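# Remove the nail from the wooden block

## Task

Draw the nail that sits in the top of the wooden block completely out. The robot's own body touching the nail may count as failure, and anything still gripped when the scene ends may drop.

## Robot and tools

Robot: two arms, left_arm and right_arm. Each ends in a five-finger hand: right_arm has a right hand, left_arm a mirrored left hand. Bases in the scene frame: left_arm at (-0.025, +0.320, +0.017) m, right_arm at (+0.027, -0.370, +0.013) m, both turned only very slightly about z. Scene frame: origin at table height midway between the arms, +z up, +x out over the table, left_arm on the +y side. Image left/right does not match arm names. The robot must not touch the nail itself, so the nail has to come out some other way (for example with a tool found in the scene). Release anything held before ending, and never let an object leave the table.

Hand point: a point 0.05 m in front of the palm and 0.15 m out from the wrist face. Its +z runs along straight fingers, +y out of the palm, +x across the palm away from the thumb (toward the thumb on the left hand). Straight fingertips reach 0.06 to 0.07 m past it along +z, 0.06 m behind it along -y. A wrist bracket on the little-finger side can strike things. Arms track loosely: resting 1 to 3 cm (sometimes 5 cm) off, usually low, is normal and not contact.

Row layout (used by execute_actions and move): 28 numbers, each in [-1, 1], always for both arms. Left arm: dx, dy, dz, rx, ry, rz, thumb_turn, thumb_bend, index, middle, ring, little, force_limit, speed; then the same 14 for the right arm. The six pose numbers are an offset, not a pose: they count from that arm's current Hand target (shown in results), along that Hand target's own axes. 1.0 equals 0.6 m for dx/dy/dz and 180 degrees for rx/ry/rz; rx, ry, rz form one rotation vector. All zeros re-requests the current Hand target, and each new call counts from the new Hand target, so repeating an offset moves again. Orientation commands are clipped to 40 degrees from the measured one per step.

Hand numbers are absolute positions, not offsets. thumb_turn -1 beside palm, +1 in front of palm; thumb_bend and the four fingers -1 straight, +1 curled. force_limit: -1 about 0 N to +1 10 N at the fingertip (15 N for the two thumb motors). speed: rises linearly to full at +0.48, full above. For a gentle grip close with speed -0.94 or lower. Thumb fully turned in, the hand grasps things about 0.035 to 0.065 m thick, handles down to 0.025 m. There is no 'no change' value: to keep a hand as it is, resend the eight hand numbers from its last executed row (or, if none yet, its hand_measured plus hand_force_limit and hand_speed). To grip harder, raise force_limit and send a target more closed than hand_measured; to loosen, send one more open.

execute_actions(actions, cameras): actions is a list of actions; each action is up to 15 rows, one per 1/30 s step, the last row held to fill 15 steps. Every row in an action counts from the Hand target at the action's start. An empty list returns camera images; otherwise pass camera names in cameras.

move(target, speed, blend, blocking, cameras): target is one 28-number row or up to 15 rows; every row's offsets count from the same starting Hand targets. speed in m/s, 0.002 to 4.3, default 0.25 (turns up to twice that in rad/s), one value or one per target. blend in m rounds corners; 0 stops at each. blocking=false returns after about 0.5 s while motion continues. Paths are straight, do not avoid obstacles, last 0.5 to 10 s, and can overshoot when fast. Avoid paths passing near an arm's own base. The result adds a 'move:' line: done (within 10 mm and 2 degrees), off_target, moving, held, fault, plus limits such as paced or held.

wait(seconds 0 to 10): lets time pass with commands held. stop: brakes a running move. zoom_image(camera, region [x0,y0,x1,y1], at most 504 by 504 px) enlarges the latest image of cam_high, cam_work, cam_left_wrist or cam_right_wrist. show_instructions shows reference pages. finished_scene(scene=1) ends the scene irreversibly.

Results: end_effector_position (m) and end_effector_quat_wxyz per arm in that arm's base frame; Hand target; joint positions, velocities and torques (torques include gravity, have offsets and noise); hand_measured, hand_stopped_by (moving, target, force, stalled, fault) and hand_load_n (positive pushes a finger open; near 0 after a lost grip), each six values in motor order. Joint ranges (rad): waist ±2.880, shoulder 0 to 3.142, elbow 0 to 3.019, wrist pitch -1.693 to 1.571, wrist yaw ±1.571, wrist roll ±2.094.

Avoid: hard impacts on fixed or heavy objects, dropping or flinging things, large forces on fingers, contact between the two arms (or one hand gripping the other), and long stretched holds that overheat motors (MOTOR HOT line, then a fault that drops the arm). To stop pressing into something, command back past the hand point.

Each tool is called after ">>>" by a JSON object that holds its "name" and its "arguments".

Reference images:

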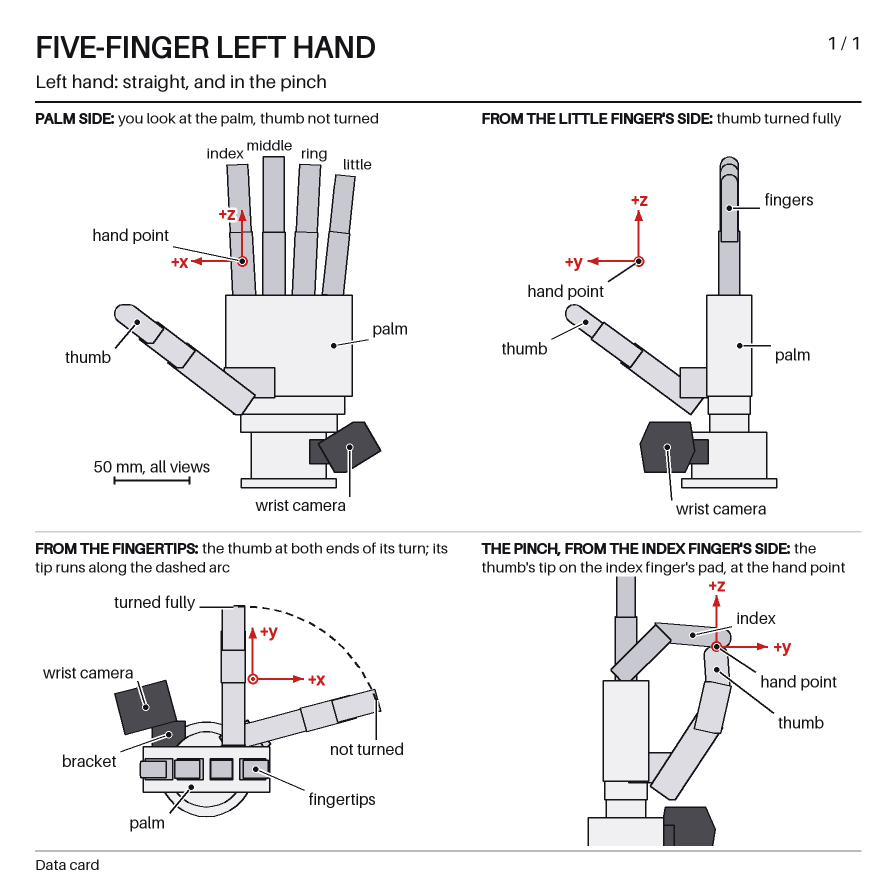

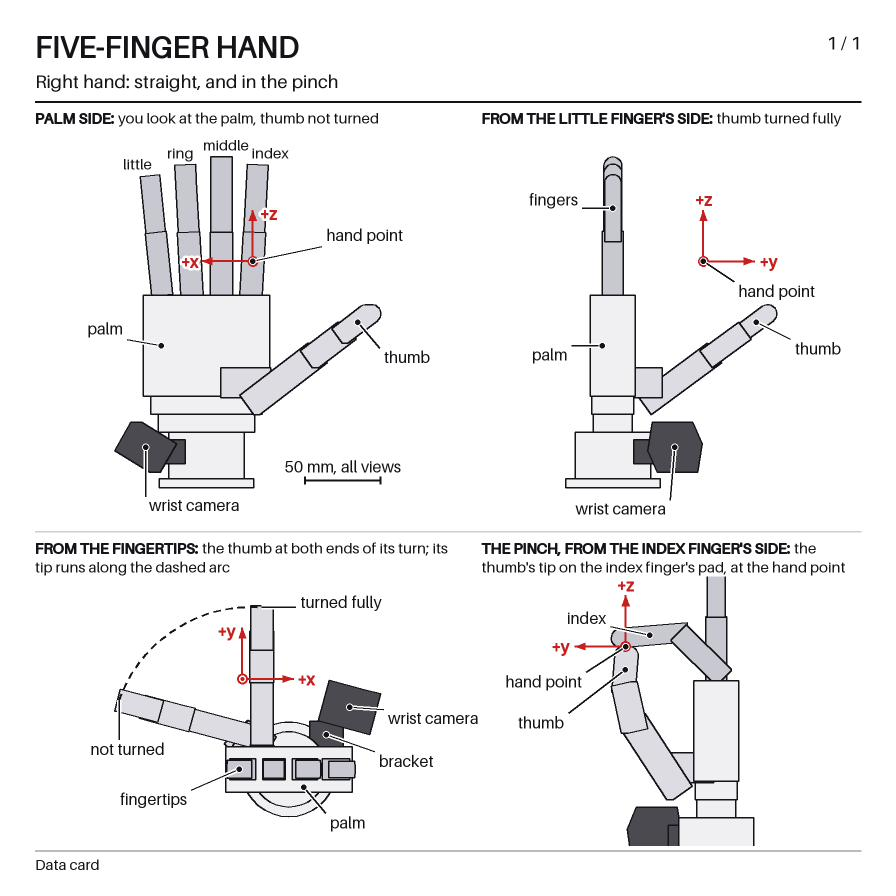

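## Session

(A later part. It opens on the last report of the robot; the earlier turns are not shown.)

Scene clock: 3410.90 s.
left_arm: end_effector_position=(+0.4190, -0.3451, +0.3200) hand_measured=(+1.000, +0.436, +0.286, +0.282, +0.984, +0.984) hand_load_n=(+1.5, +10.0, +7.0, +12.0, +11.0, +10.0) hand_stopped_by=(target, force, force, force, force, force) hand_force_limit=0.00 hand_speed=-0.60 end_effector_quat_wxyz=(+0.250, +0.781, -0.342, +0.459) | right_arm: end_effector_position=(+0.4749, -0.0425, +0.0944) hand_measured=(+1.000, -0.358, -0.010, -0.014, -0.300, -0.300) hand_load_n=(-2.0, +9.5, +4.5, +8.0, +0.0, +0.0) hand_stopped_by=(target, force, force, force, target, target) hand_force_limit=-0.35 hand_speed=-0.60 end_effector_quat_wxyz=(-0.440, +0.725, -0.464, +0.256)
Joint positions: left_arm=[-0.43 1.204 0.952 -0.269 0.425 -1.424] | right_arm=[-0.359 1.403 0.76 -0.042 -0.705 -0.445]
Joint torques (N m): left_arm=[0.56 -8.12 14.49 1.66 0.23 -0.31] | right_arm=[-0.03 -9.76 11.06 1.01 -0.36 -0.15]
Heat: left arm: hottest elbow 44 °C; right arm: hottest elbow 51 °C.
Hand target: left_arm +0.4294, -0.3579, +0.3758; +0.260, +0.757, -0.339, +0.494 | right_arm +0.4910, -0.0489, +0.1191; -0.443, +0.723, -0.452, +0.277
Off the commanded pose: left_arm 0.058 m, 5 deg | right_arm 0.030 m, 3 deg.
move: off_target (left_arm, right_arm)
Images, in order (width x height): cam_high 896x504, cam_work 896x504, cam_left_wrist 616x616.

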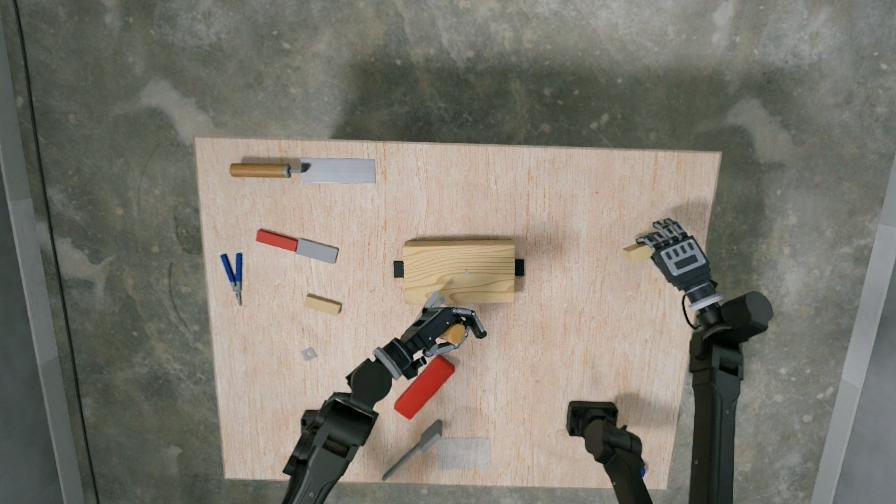

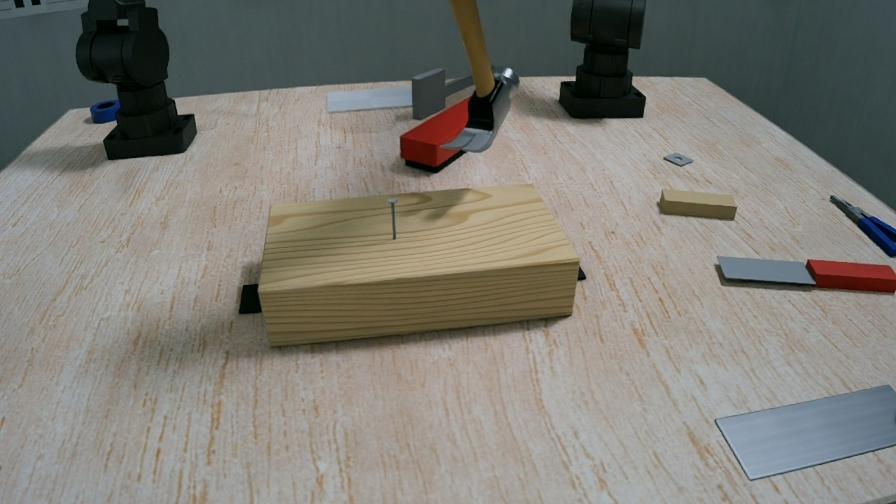

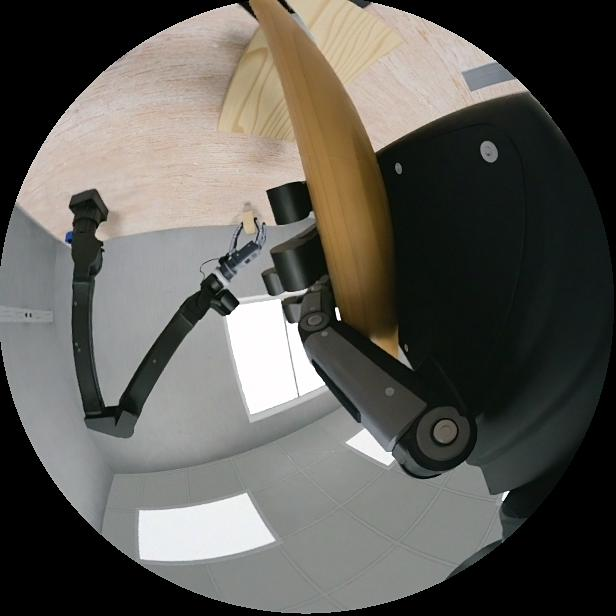

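>>> {"name": "move", "arguments": {"target": [-0.0118,0.0165,0.0618,0,0,0,1,1.0,1.0,1.0,1.0,1.0,0.0,-0.6,0,0,0,0,0,0,1,0.1,0.2,0.2,-0.3,-0.3,-0.35,-0.6], "speed": 0.08, "cameras": ["cam_high","cam_work"]}}

>>> {"name": "zoom_image", "arguments": {"camera": "cam_work", "region": [360, 100, 500, 260]}}

>>> {"name": "zoom_image", "arguments": {"camera": "cam_high", "region": [420, 250, 500, 330]}}

Scene clock: 3443.97 s.
left_arm: end_effector_position=(+0.4263, -0.3733, +0.2939) hand_measured=(+1.000, +0.436, +0.286, +0.282, +0.984, +0.984) hand_load_n=(+1.5, +9.5, +6.5, +12.5, +11.0, +10.0) hand_stopped_by=(target, force, force, force, force, force) hand_force_limit=0.00 hand_speed=-0.60 end_effector_quat_wxyz=(+0.247, +0.788, -0.344, +0.446) | right_arm: end_effector_position=(+0.4749, -0.0425, +0.0944) hand_measured=(+1.000, -0.358, -0.010, -0.014, -0.300, -0.300) hand_load_n=(-2.5, +9.5, +4.5, +8.0, +0.0, +0.0) hand_stopped_by=(target, force, force, force, target, target) hand_force_limit=-0.35 hand_speed=-0.60 end_effector_quat_wxyz=(-0.440, +0.725, -0.464, +0.256)
Joint positions: left_arm=[-0.487 1.28 0.962 -0.224 0.375 -1.448] | right_arm=[-0.359 1.403 0.76 -0.042 -0.705 -0.445]
Joint torques (N m): left_arm=[0.62 -9.17 14.15 2.96 0.21 -0.31] | right_arm=[-0.15 -9.93 10.97 1.03 -0.34 -0.14]
Heat: left arm: hottest elbow 48 °C; right arm: hottest elbow 52 °C.
Hand target: left_arm +0.4410, -0.3894, +0.3558; +0.260, +0.757, -0.339, +0.494 | right_arm +0.4910, -0.0489, +0.1191; -0.443, +0.723, -0.452, +0.277
Off the commanded pose: left_arm 0.066 m, 7 deg | right_arm 0.030 m, 3 deg.
move: off_target (left_arm, right_arm)
Images, in order (width x height): cam_high 896x504, cam_work 896x504.

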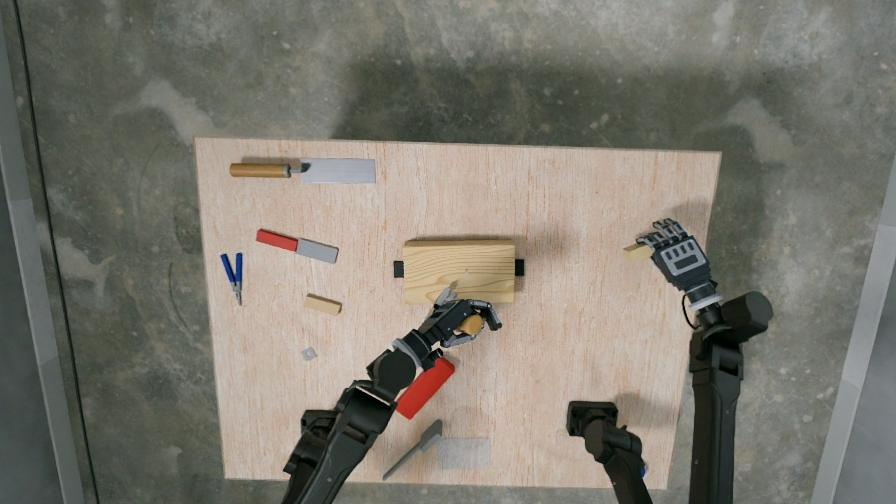

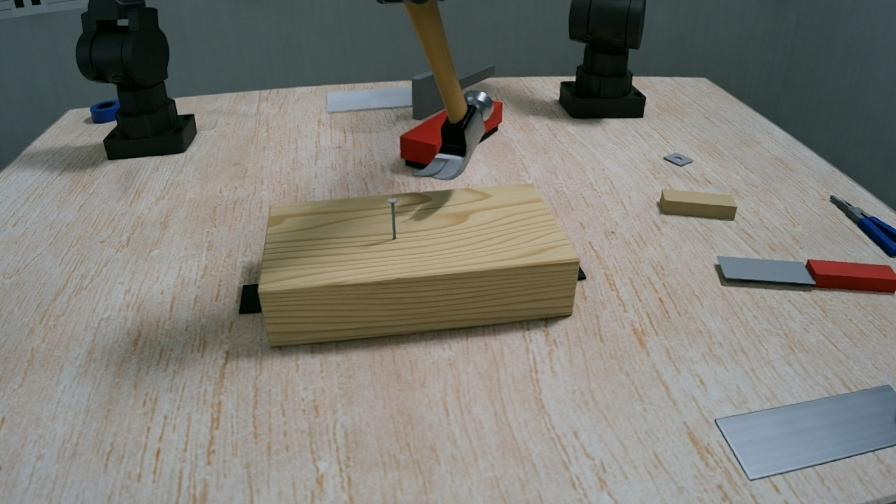

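Scaled by 3.150 from the camera's 896x504 image, which has a finer 1280x720 frame.

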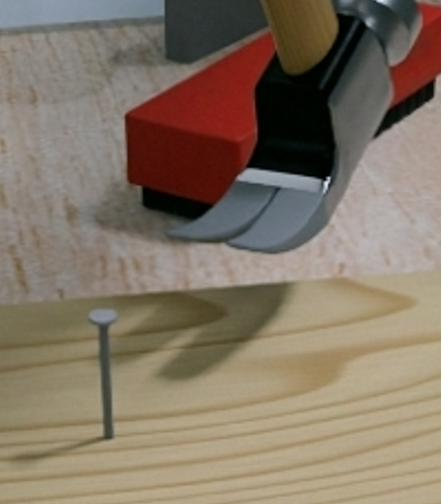

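Scaled by 6.300 from the camera's 896x504 image, which has a finer 1280x720 frame.

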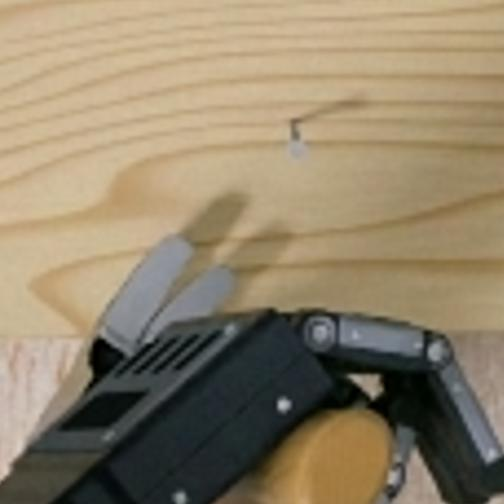

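>>> {"name": "zoom_image", "arguments": {"camera": "cam_high", "region": [432, 264, 482, 314]}}

Scaled by 10.080 from the camera's 896x504 image, which has a finer 1280x720 frame.

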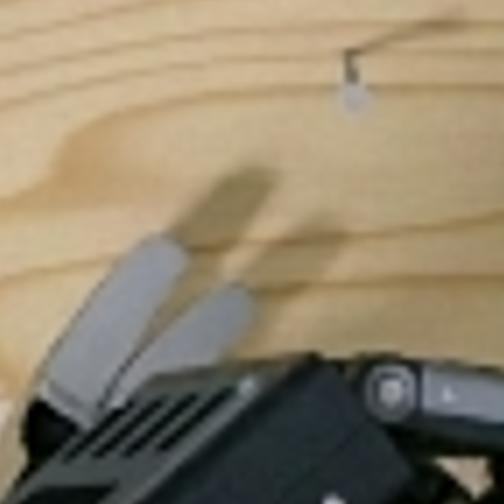

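>>> {"name": "move", "arguments": {"target": [0.0263,-0.0178,0.0662,0,0,0,1,1.0,1.0,1.0,1.0,1.0,0.0,-0.6,0,0,0,0,0,0,1,0.1,0.2,0.2,-0.3,-0.3,-0.35,-0.6], "speed": 0.08, "cameras": ["cam_high","cam_work"]}}

>>> {"name": "zoom_image", "arguments": {"camera": "cam_work", "region": [360, 130, 480, 250]}}

>>> {"name": "zoom_image", "arguments": {"camera": "cam_high", "region": [442, 254, 492, 304]}}

Scene clock: 3493.77 s.
left_arm: end_effector_position=(+0.4622, -0.3979, +0.2921) hand_measured=(+1.000, +0.436, +0.286, +0.282, +0.984, +0.984) hand_load_n=(+2.0, +10.0, +6.5, +12.0, +10.5, +10.0) hand_stopped_by=(target, force, force, force, force, force) hand_force_limit=0.00 hand_speed=-0.60 end_effector_quat_wxyz=(+0.246, +0.789, -0.344, +0.447) | right_arm: end_effector_position=(+0.4749, -0.0425, +0.0944) hand_measured=(+1.000, -0.358, -0.010, -0.014, -0.300, -0.300) hand_load_n=(-2.0, +9.5, +4.5, +8.5, +0.0, +0.0) hand_stopped_by=(target, force, force, force, target, target) hand_force_limit=-0.35 hand_speed=-0.60 end_effector_quat_wxyz=(-0.440, +0.725, -0.464, +0.256)
Joint positions: left_arm=[-0.498 1.395 1.066 -0.21 0.363 -1.454] | right_arm=[-0.359 1.403 0.76 -0.042 -0.705 -0.445]
Joint torques (N m): left_arm=[0.56 -10.93 14.17 2.93 0.22 -0.3] | right_arm=[-0.03 -9.99 11.04 1.02 -0.36 -0.15]
Heat: left arm: hottest elbow 55 °C; right arm: hottest elbow 52 °C.
Hand target: left_arm +0.4764, -0.4156, +0.3546; +0.260, +0.758, -0.339, +0.494 | right_arm +0.4910, -0.0489, +0.1191; -0.443, +0.723, -0.452, +0.277
Off the commanded pose: left_arm 0.067 m, 7 deg | right_arm 0.030 m, 3 deg.
move: off_target (left_arm, right_arm)
Images, in order (width x height): cam_high 896x504, cam_work 896x504.

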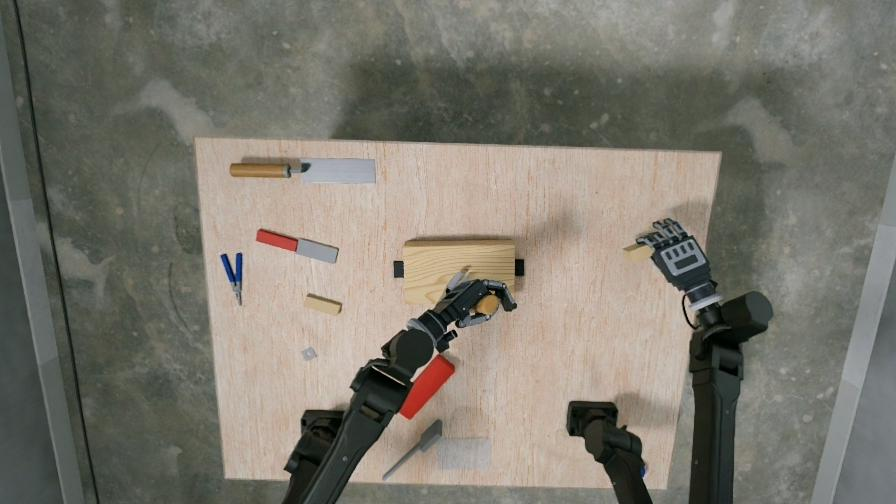

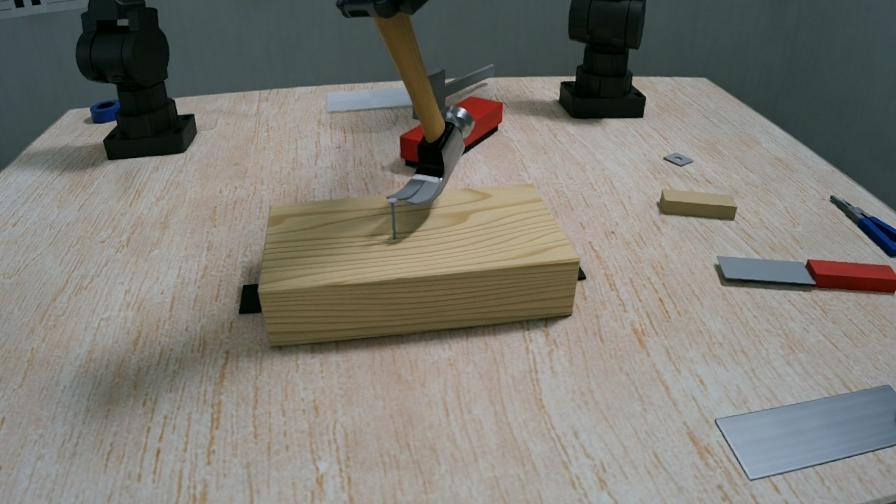

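Scaled by 4.200 from the camera's 896x504 image, which has a finer 1280x720 frame.

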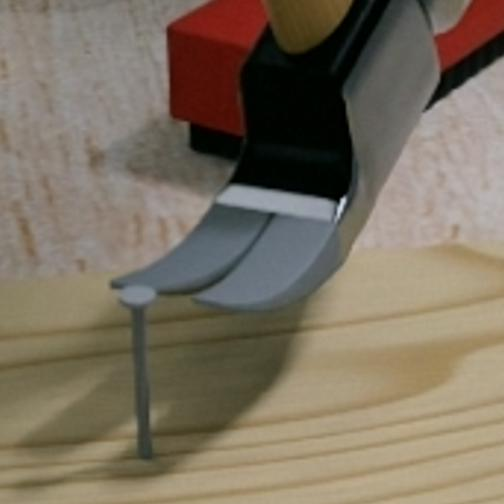

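Scaled by 10.080 from the camera's 896x504 image, which has a finer 1280x720 frame.

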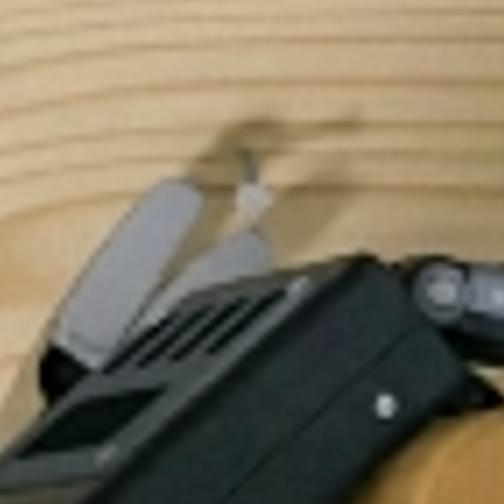

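>>> {"name": "move", "arguments": {"target": [-0.0122,0.0040,0.0062,0,0,0,1,1.0,1.0,1.0,1.0,1.0,0.0,-0.6,0,0,0,0,0,0,1,0.1,0.2,0.2,-0.3,-0.3,-0.35,-0.6], "speed": 0.05, "cameras": ["cam_high","cam_work"]}}

>>> {"name": "zoom_image", "arguments": {"camera": "cam_work", "region": [360, 130, 480, 250]}}

>>> {"name": "zoom_image", "arguments": {"camera": "cam_high", "region": [442, 254, 492, 304]}}

Scene clock: 3512.90 s.
left_arm: end_effector_position=(+0.4637, -0.4024, +0.2903) hand_measured=(+1.000, +0.436, +0.286, +0.282, +0.984, +0.984) hand_load_n=(+1.5, +9.5, +6.5, +12.5, +11.0, +10.0) hand_stopped_by=(target, force, force, force, force, force) hand_force_limit=0.00 hand_speed=-0.60 end_effector_quat_wxyz=(+0.246, +0.786, -0.344, +0.450) | right_arm: end_effector_position=(+0.4749, -0.0425, +0.0944) hand_measured=(+1.000, -0.358, -0.010, -0.014, -0.300, -0.300) hand_load_n=(-2.0, +9.0, +4.5, +8.0, +0.0, +0.0) hand_stopped_by=(target, force, force, force, target, target) hand_force_limit=-0.35 hand_speed=-0.60 end_effector_quat_wxyz=(-0.440, +0.725, -0.464, +0.256)
Joint positions: left_arm=[-0.506 1.405 1.066 -0.19 0.356 -1.457] | right_arm=[-0.359 1.403 0.76 -0.042 -0.705 -0.445]
Joint torques (N m): left_arm=[0.5 -10.93 13.12 3.04 0.21 -0.31] | right_arm=[0.03 -9.82 11.07 1.03 -0.35 -0.14]
Heat: left arm: hottest elbow 52 °C; right arm: hottest elbow 52 °C.
Hand target: left_arm +0.4747, -0.4179, +0.3467; +0.260, +0.758, -0.339, +0.494 | right_arm +0.4910, -0.0489, +0.1191; -0.443, +0.723, -0.452, +0.277
Off the commanded pose: left_arm 0.059 m, 6 deg | right_arm 0.030 m, 3 deg.
move: off_target (left_arm, right_arm)
Images, in order (width x height): cam_high 896x504, cam_work 896x504.

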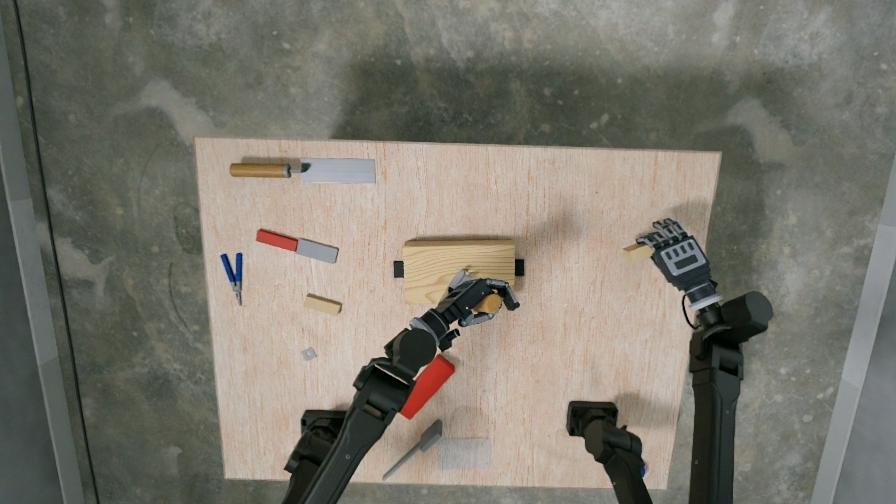

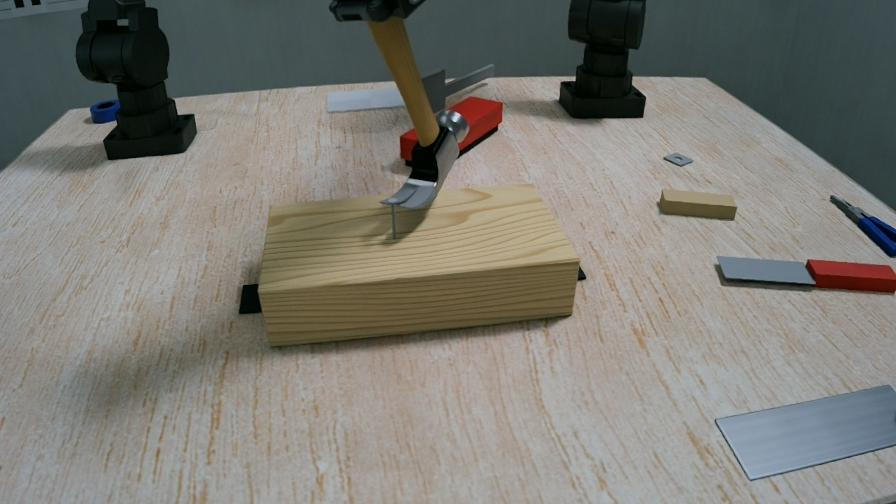

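Scaled by 4.200 from the camera's 896x504 image, which has a finer 1280x720 frame.

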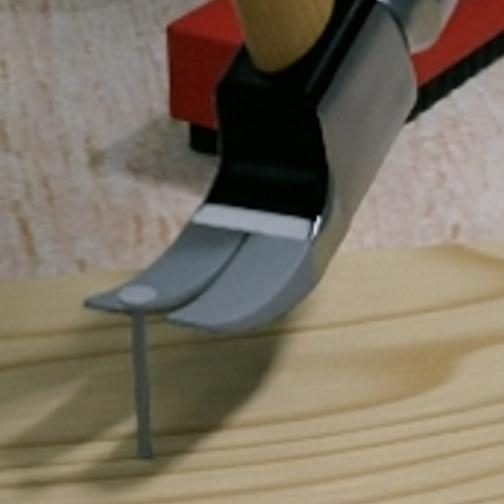

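Scaled by 10.080 from the camera's 896x504 image, which has a finer 1280x720 frame.

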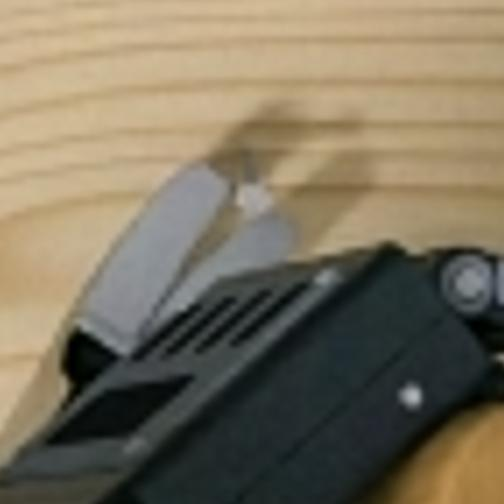

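>>> {"name": "move", "arguments": {"target": [0.0223,-0.0155,0.0347,0,0,0,1,1.0,1.0,1.0,1.0,1.0,0.0,-0.6,0,0,0,0,0,0,1,0.1,0.2,0.2,-0.3,-0.3,-0.35,-0.6], "speed": 0.05, "cameras": ["cam_high","cam_work"]}}

>>> {"name": "zoom_image", "arguments": {"camera": "cam_work", "region": [360, 130, 480, 250]}}

>>> {"name": "zoom_image", "arguments": {"camera": "cam_high", "region": [442, 254, 492, 304]}}

Scene clock: 3531.13 s.
left_arm: end_effector_position=(+0.4838, -0.4135, +0.2895) hand_measured=(+1.000, +0.436, +0.286, +0.282, +0.984, +0.984) hand_load_n=(+1.5, +9.5, +6.5, +12.5, +10.5, +10.0) hand_stopped_by=(target, force, force, force, force, force) hand_force_limit=0.00 hand_speed=-0.60 end_effector_quat_wxyz=(+0.247, +0.787, -0.343, +0.450) | right_arm: end_effector_position=(+0.4749, -0.0425, +0.0944) hand_measured=(+1.000, -0.358, -0.010, -0.014, -0.300, -0.300) hand_load_n=(-2.0, +9.0, +4.5, +8.0, +0.0, +0.0) hand_stopped_by=(target, force, force, force, target, target) hand_force_limit=-0.35 hand_speed=-0.60 end_effector_quat_wxyz=(-0.440, +0.725, -0.464, +0.256)
Joint positions: left_arm=[-0.506 1.465 1.125 -0.19 0.356 -1.459] | right_arm=[-0.359 1.403 0.76 -0.042 -0.705 -0.445]
Joint torques (N m): left_arm=[0.56 -11.87 14.2 2.56 0.23 -0.29] | right_arm=[0.09 -9.82 11.03 1.01 -0.36 -0.13]
Heat: left arm: hottest elbow 50 °C; right arm: hottest elbow 52 °C.
Hand target: left_arm +0.4976, -0.4306, +0.3508; +0.260, +0.757, -0.339, +0.494 | right_arm +0.4910, -0.0489, +0.1191; -0.443, +0.723, -0.452, +0.277
Off the commanded pose: left_arm 0.065 m, 6 deg | right_arm 0.030 m, 3 deg.
move: off_target (left_arm, right_arm)
Images, in order (width x height): cam_high 896x504, cam_work 896x504.

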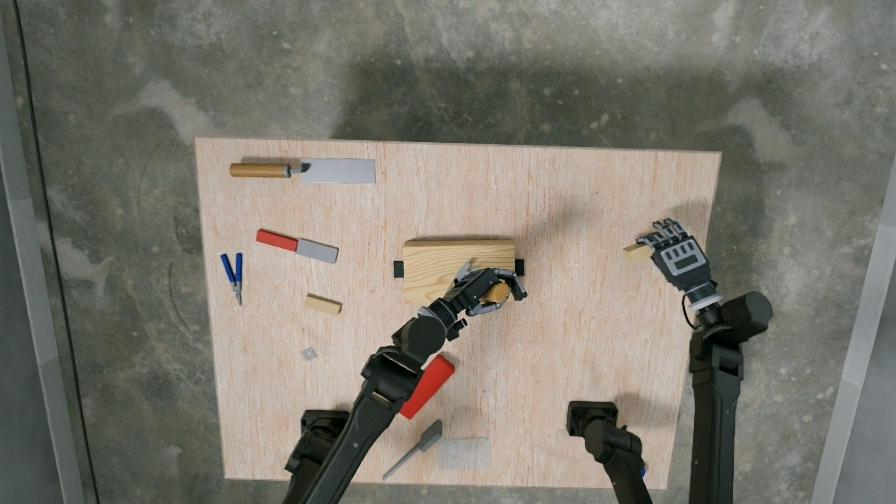

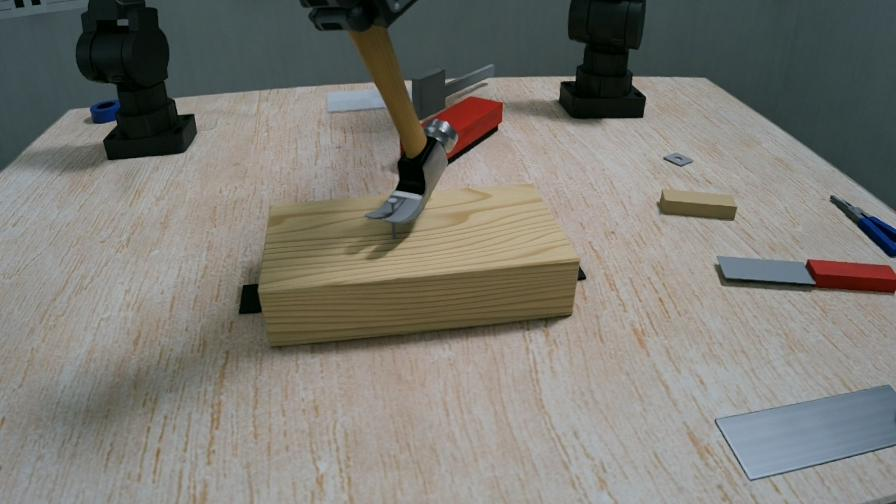

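Scaled by 4.200 from the camera's 896x504 image, which has a finer 1280x720 frame.

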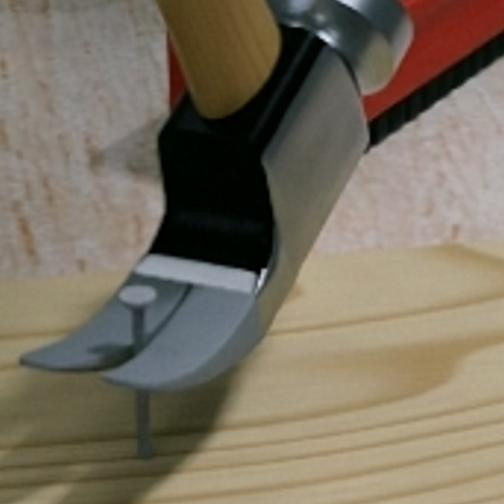

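Scaled by 10.080 from the camera's 896x504 image, which has a finer 1280x720 frame.

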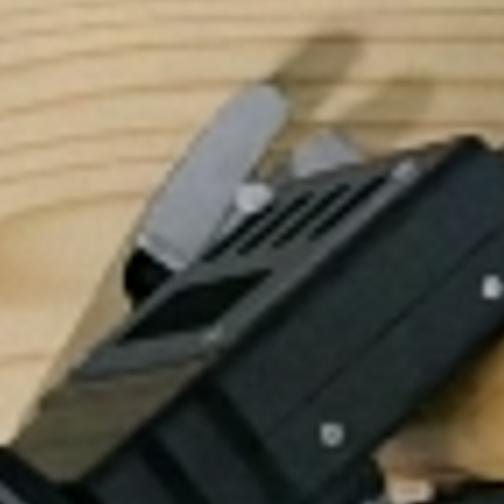

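>>> {"name": "move", "arguments": {"target": [0.0197,-0.0122,0.0330,0,0,0,1,1.0,1.0,1.0,1.0,1.0,0.0,-0.6,0,0,0,0,0,0,1,0.1,0.2,0.2,-0.3,-0.3,-0.35,-0.6], "speed": 0.05, "cameras": ["cam_high","cam_work"]}}

>>> {"name": "zoom_image", "arguments": {"camera": "cam_work", "region": [360, 130, 480, 250]}}

>>> {"name": "zoom_image", "arguments": {"camera": "cam_high", "region": [442, 254, 492, 304]}}

Scene clock: 3541.80 s.
left_arm: end_effector_position=(+0.5005, -0.4248, +0.2861) hand_measured=(+1.000, +0.436, +0.286, +0.282, +0.984, +0.984) hand_load_n=(+2.0, +9.5, +6.5, +12.5, +12.0, +2.0) hand_stopped_by=(target, force, force, force, force, force) hand_force_limit=0.00 hand_speed=-0.60 end_effector_quat_wxyz=(+0.251, +0.792, -0.338, +0.443) | right_arm: end_effector_position=(+0.4749, -0.0425, +0.0944) hand_measured=(+1.000, -0.358, -0.010, -0.014, -0.300, -0.300) hand_load_n=(-2.0, +9.0, +4.5, +8.5, +0.0, +0.0) hand_stopped_by=(target, force, force, force, target, target) hand_force_limit=-0.35 hand_speed=-0.60 end_effector_quat_wxyz=(-0.440, +0.725, -0.464, +0.256)
Joint positions: left_arm=[-0.509 1.519 1.18 -0.202 0.356 -1.477] | right_arm=[-0.359 1.403 0.76 -0.042 -0.705 -0.445]
Joint torques (N m): left_arm=[0.67 -12.34 15.13 2.62 0.13 -0.11] | right_arm=[-0.03 -10.05 10.99 1.05 -0.36 -0.15]
Heat: left arm: hottest elbow 52 °C; right arm: hottest elbow 52 °C.
Hand target: left_arm +0.5178, -0.4435, +0.3537; +0.260, +0.757, -0.339, +0.494 | right_arm +0.4910, -0.0489, +0.1191; -0.443, +0.723, -0.452, +0.277
Off the commanded pose: left_arm 0.072 m, 7 deg | right_arm 0.030 m, 3 deg.
move: off_target (left_arm, right_arm)
Images, in order (width x height): cam_high 896x504, cam_work 896x504.

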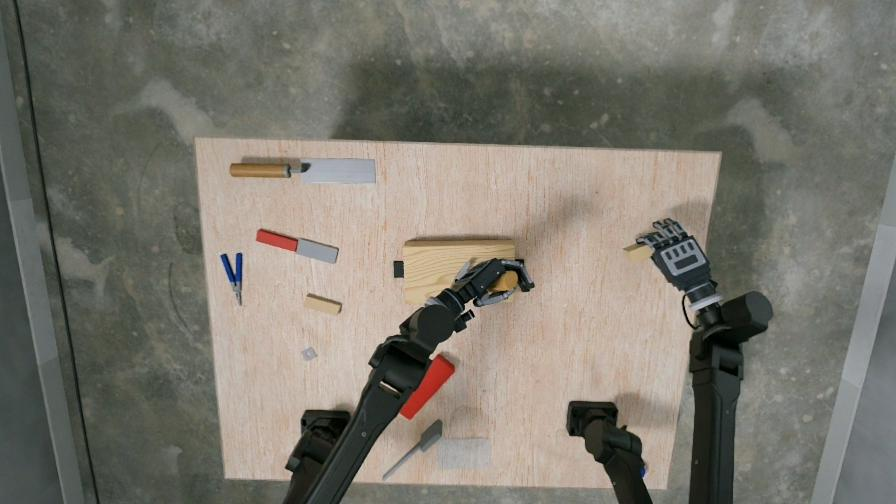

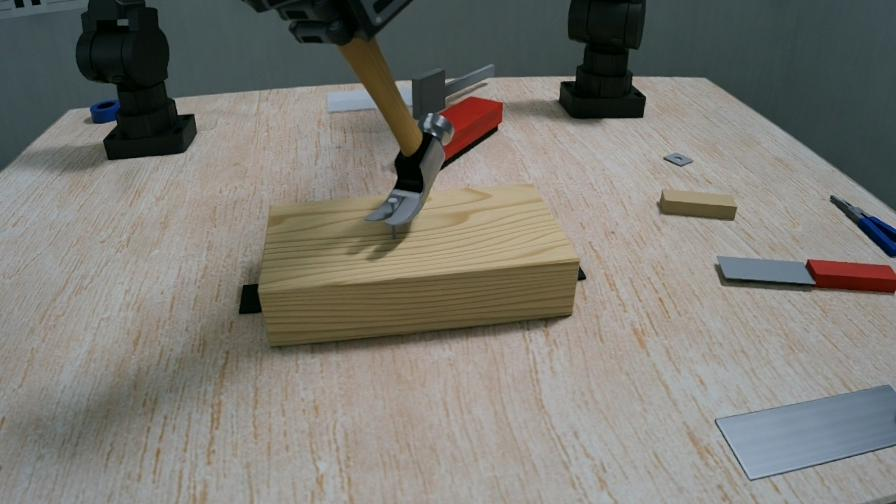

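Scaled by 4.200 from the camera's 896x504 image, which has a finer 1280x720 frame.

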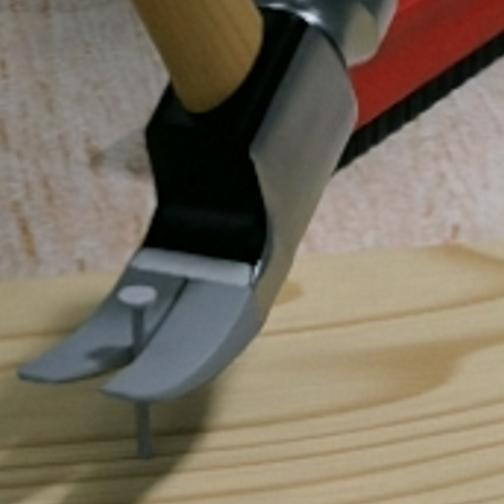

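Scaled by 10.080 from the camera's 896x504 image, which has a finer 1280x720 frame.

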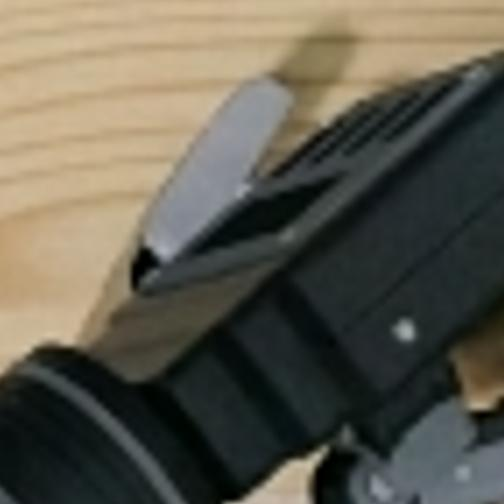

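>>> {"name": "zoom_image", "arguments": {"camera": "cam_high", "region": [600, 200, 720, 320]}}

>>> {"name": "wait", "arguments": {"seconds": 0.1, "cameras": ["cam_right_wrist","cam_left_wrist"]}}

Scaled by 4.200 from the camera's 896x504 image, which has a finer 1280x720 frame.

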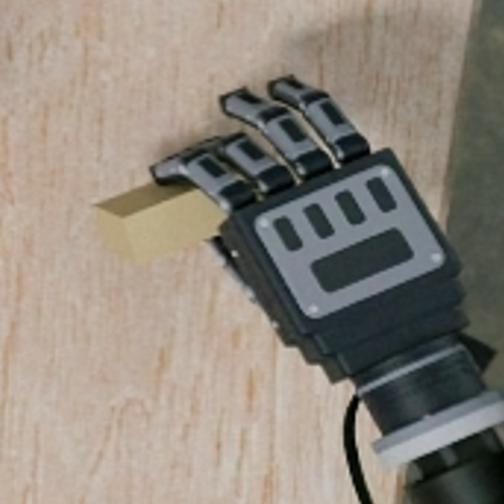

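Scene clock: 3600.80 s.
left_arm: end_effector_position=(+0.5005, -0.4248, +0.2862) hand_measured=(+1.000, +0.436, +0.286, +0.282, +0.984, +0.984) hand_load_n=(+2.0, +9.5, +6.5, +12.0, +12.0, +2.0) hand_stopped_by=(target, force, force, force, force, force) hand_force_limit=0.00 hand_speed=-0.60 end_effector_quat_wxyz=(+0.251, +0.792, -0.338, +0.443) | right_arm: end_effector_position=(+0.4749, -0.0425, +0.0944) hand_measured=(+1.000, -0.358, -0.010, -0.014, -0.300, -0.300) hand_load_n=(-2.0, +9.0, +4.5, +8.0, +0.0, +0.0) hand_stopped_by=(target, force, force, force, target, target) hand_force_limit=-0.35 hand_speed=-0.60 end_effector_quat_wxyz=(-0.440, +0.725, -0.464, +0.256)
Joint positions: left_arm=[-0.509 1.519 1.181 -0.202 0.356 -1.477] | right_arm=[-0.359 1.403 0.76 -0.042 -0.705 -0.445]
Joint torques (N m): left_arm=[0.62 -12.57 15.16 2.52 0.13 -0.11] | right_arm=[-0.21 -9.99 11.04 1.05 -0.35 -0.15]
Heat: left arm: hottest elbow 61 °C; right arm: hottest elbow 52 °C.
Hand target: left_arm +0.5177, -0.4434, +0.3539; +0.260, +0.757, -0.339, +0.494 | right_arm +0.4910, -0.0489, +0.1191; -0.443, +0.723, -0.452, +0.277
Off the commanded pose: left_arm 0.072 m, 7 deg | right_arm 0.030 m, 3 deg.
wait: 0.10 s; at rest from the start
Images, in order (width x height): cam_left_wrist 616x616, cam_right_wrist 616x616.

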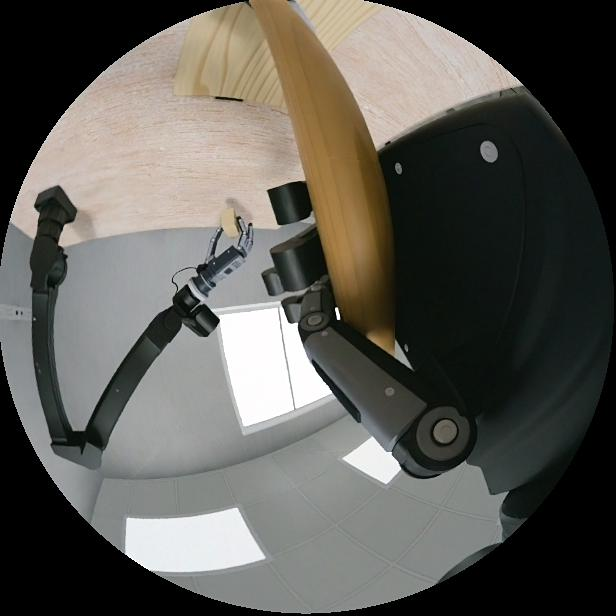

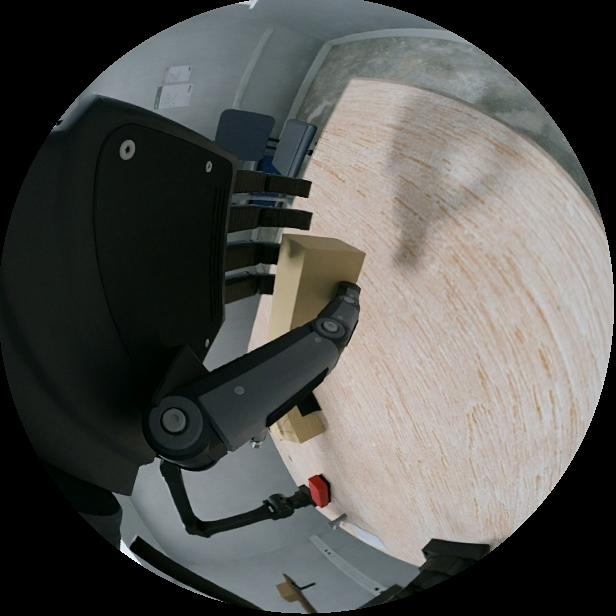

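>>> {"name": "execute_actions", "arguments": {"actions": []}}

Scene clock: 3624.50 s.
left_arm: end_effector_position=(+0.5005, -0.4248, +0.2862) hand_measured=(+1.000, +0.436, +0.286, +0.282, +0.984, +0.984) hand_load_n=(+2.0, +9.5, +6.5, +12.5, +12.0, +2.0) hand_stopped_by=(target, force, force, force, force, force) hand_force_limit=0.00 hand_speed=-0.60 end_effector_quat_wxyz=(+0.251, +0.792, -0.338, +0.443) | right_arm: end_effector_position=(+0.4749, -0.0425, +0.0944) hand_measured=(+1.000, -0.358, -0.010, -0.014, -0.300, -0.300) hand_load_n=(-2.0, +9.5, +4.5, +8.0, +0.0, +0.0) hand_stopped_by=(target, force, force, force, target, target) hand_force_limit=-0.35 hand_speed=-0.60 end_effector_quat_wxyz=(-0.440, +0.725, -0.464, +0.256)
Joint positions: left_arm=[-0.509 1.519 1.181 -0.202 0.356 -1.477] | right_arm=[-0.359 1.403 0.76 -0.042 -0.705 -0.445]
Joint velocities: within noise
Joint torques (N m): left_arm=[0.73 -12.51 15.15 2.51 0.13 -0.11] | right_arm=[-0.15 -9.88 11.06 1.02 -0.36 -0.16]
Heat: left arm: hottest elbow 62 °C; right arm: hottest elbow 52 °C.
Hand target: left_arm +0.5177, -0.4434, +0.3539; +0.260, +0.757, -0.339, +0.494 | right_arm +0.4910, -0.0489, +0.1191; -0.443, +0.723, -0.452, +0.277
Off the commanded pose: left_arm 0.072 m, 7 deg | right_arm 0.030 m, 3 deg.

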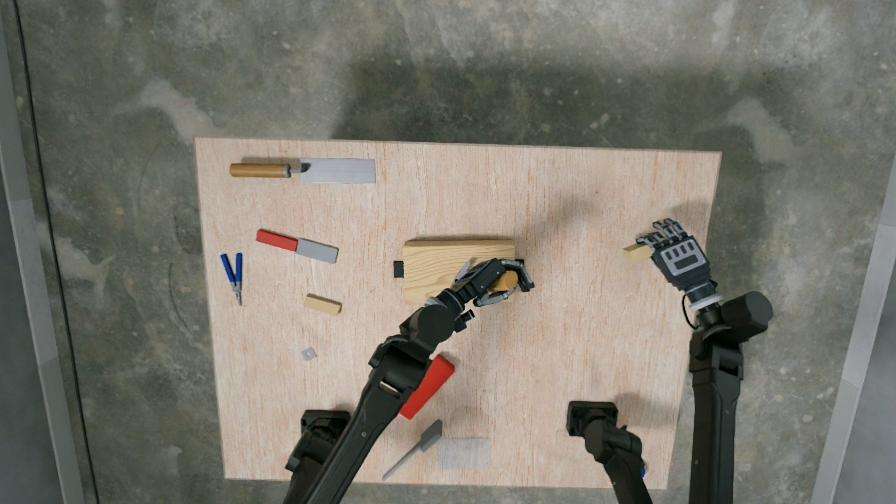

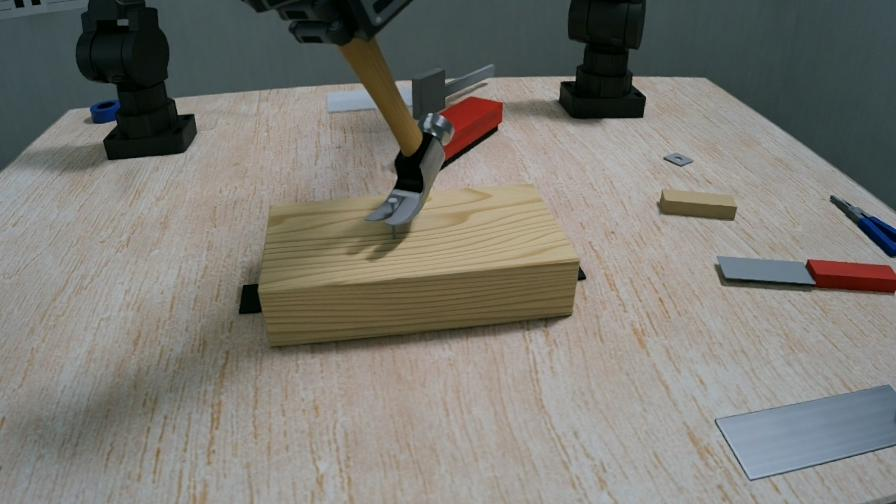

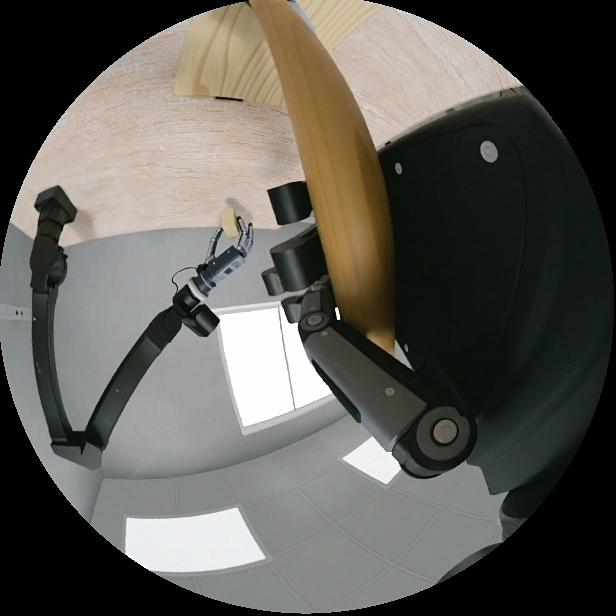

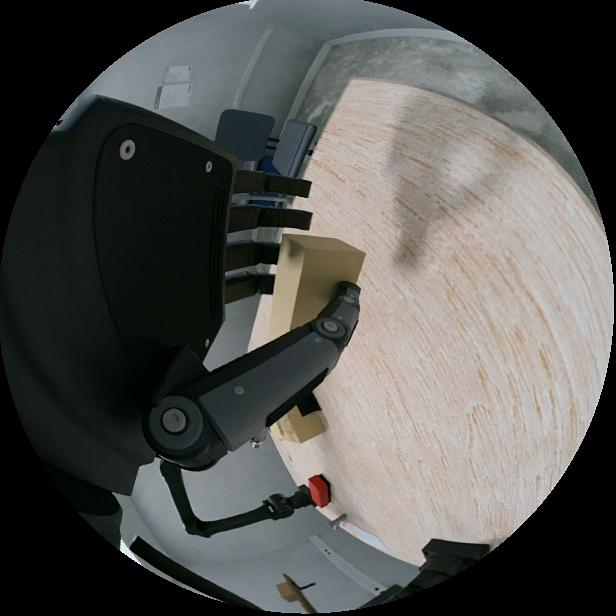

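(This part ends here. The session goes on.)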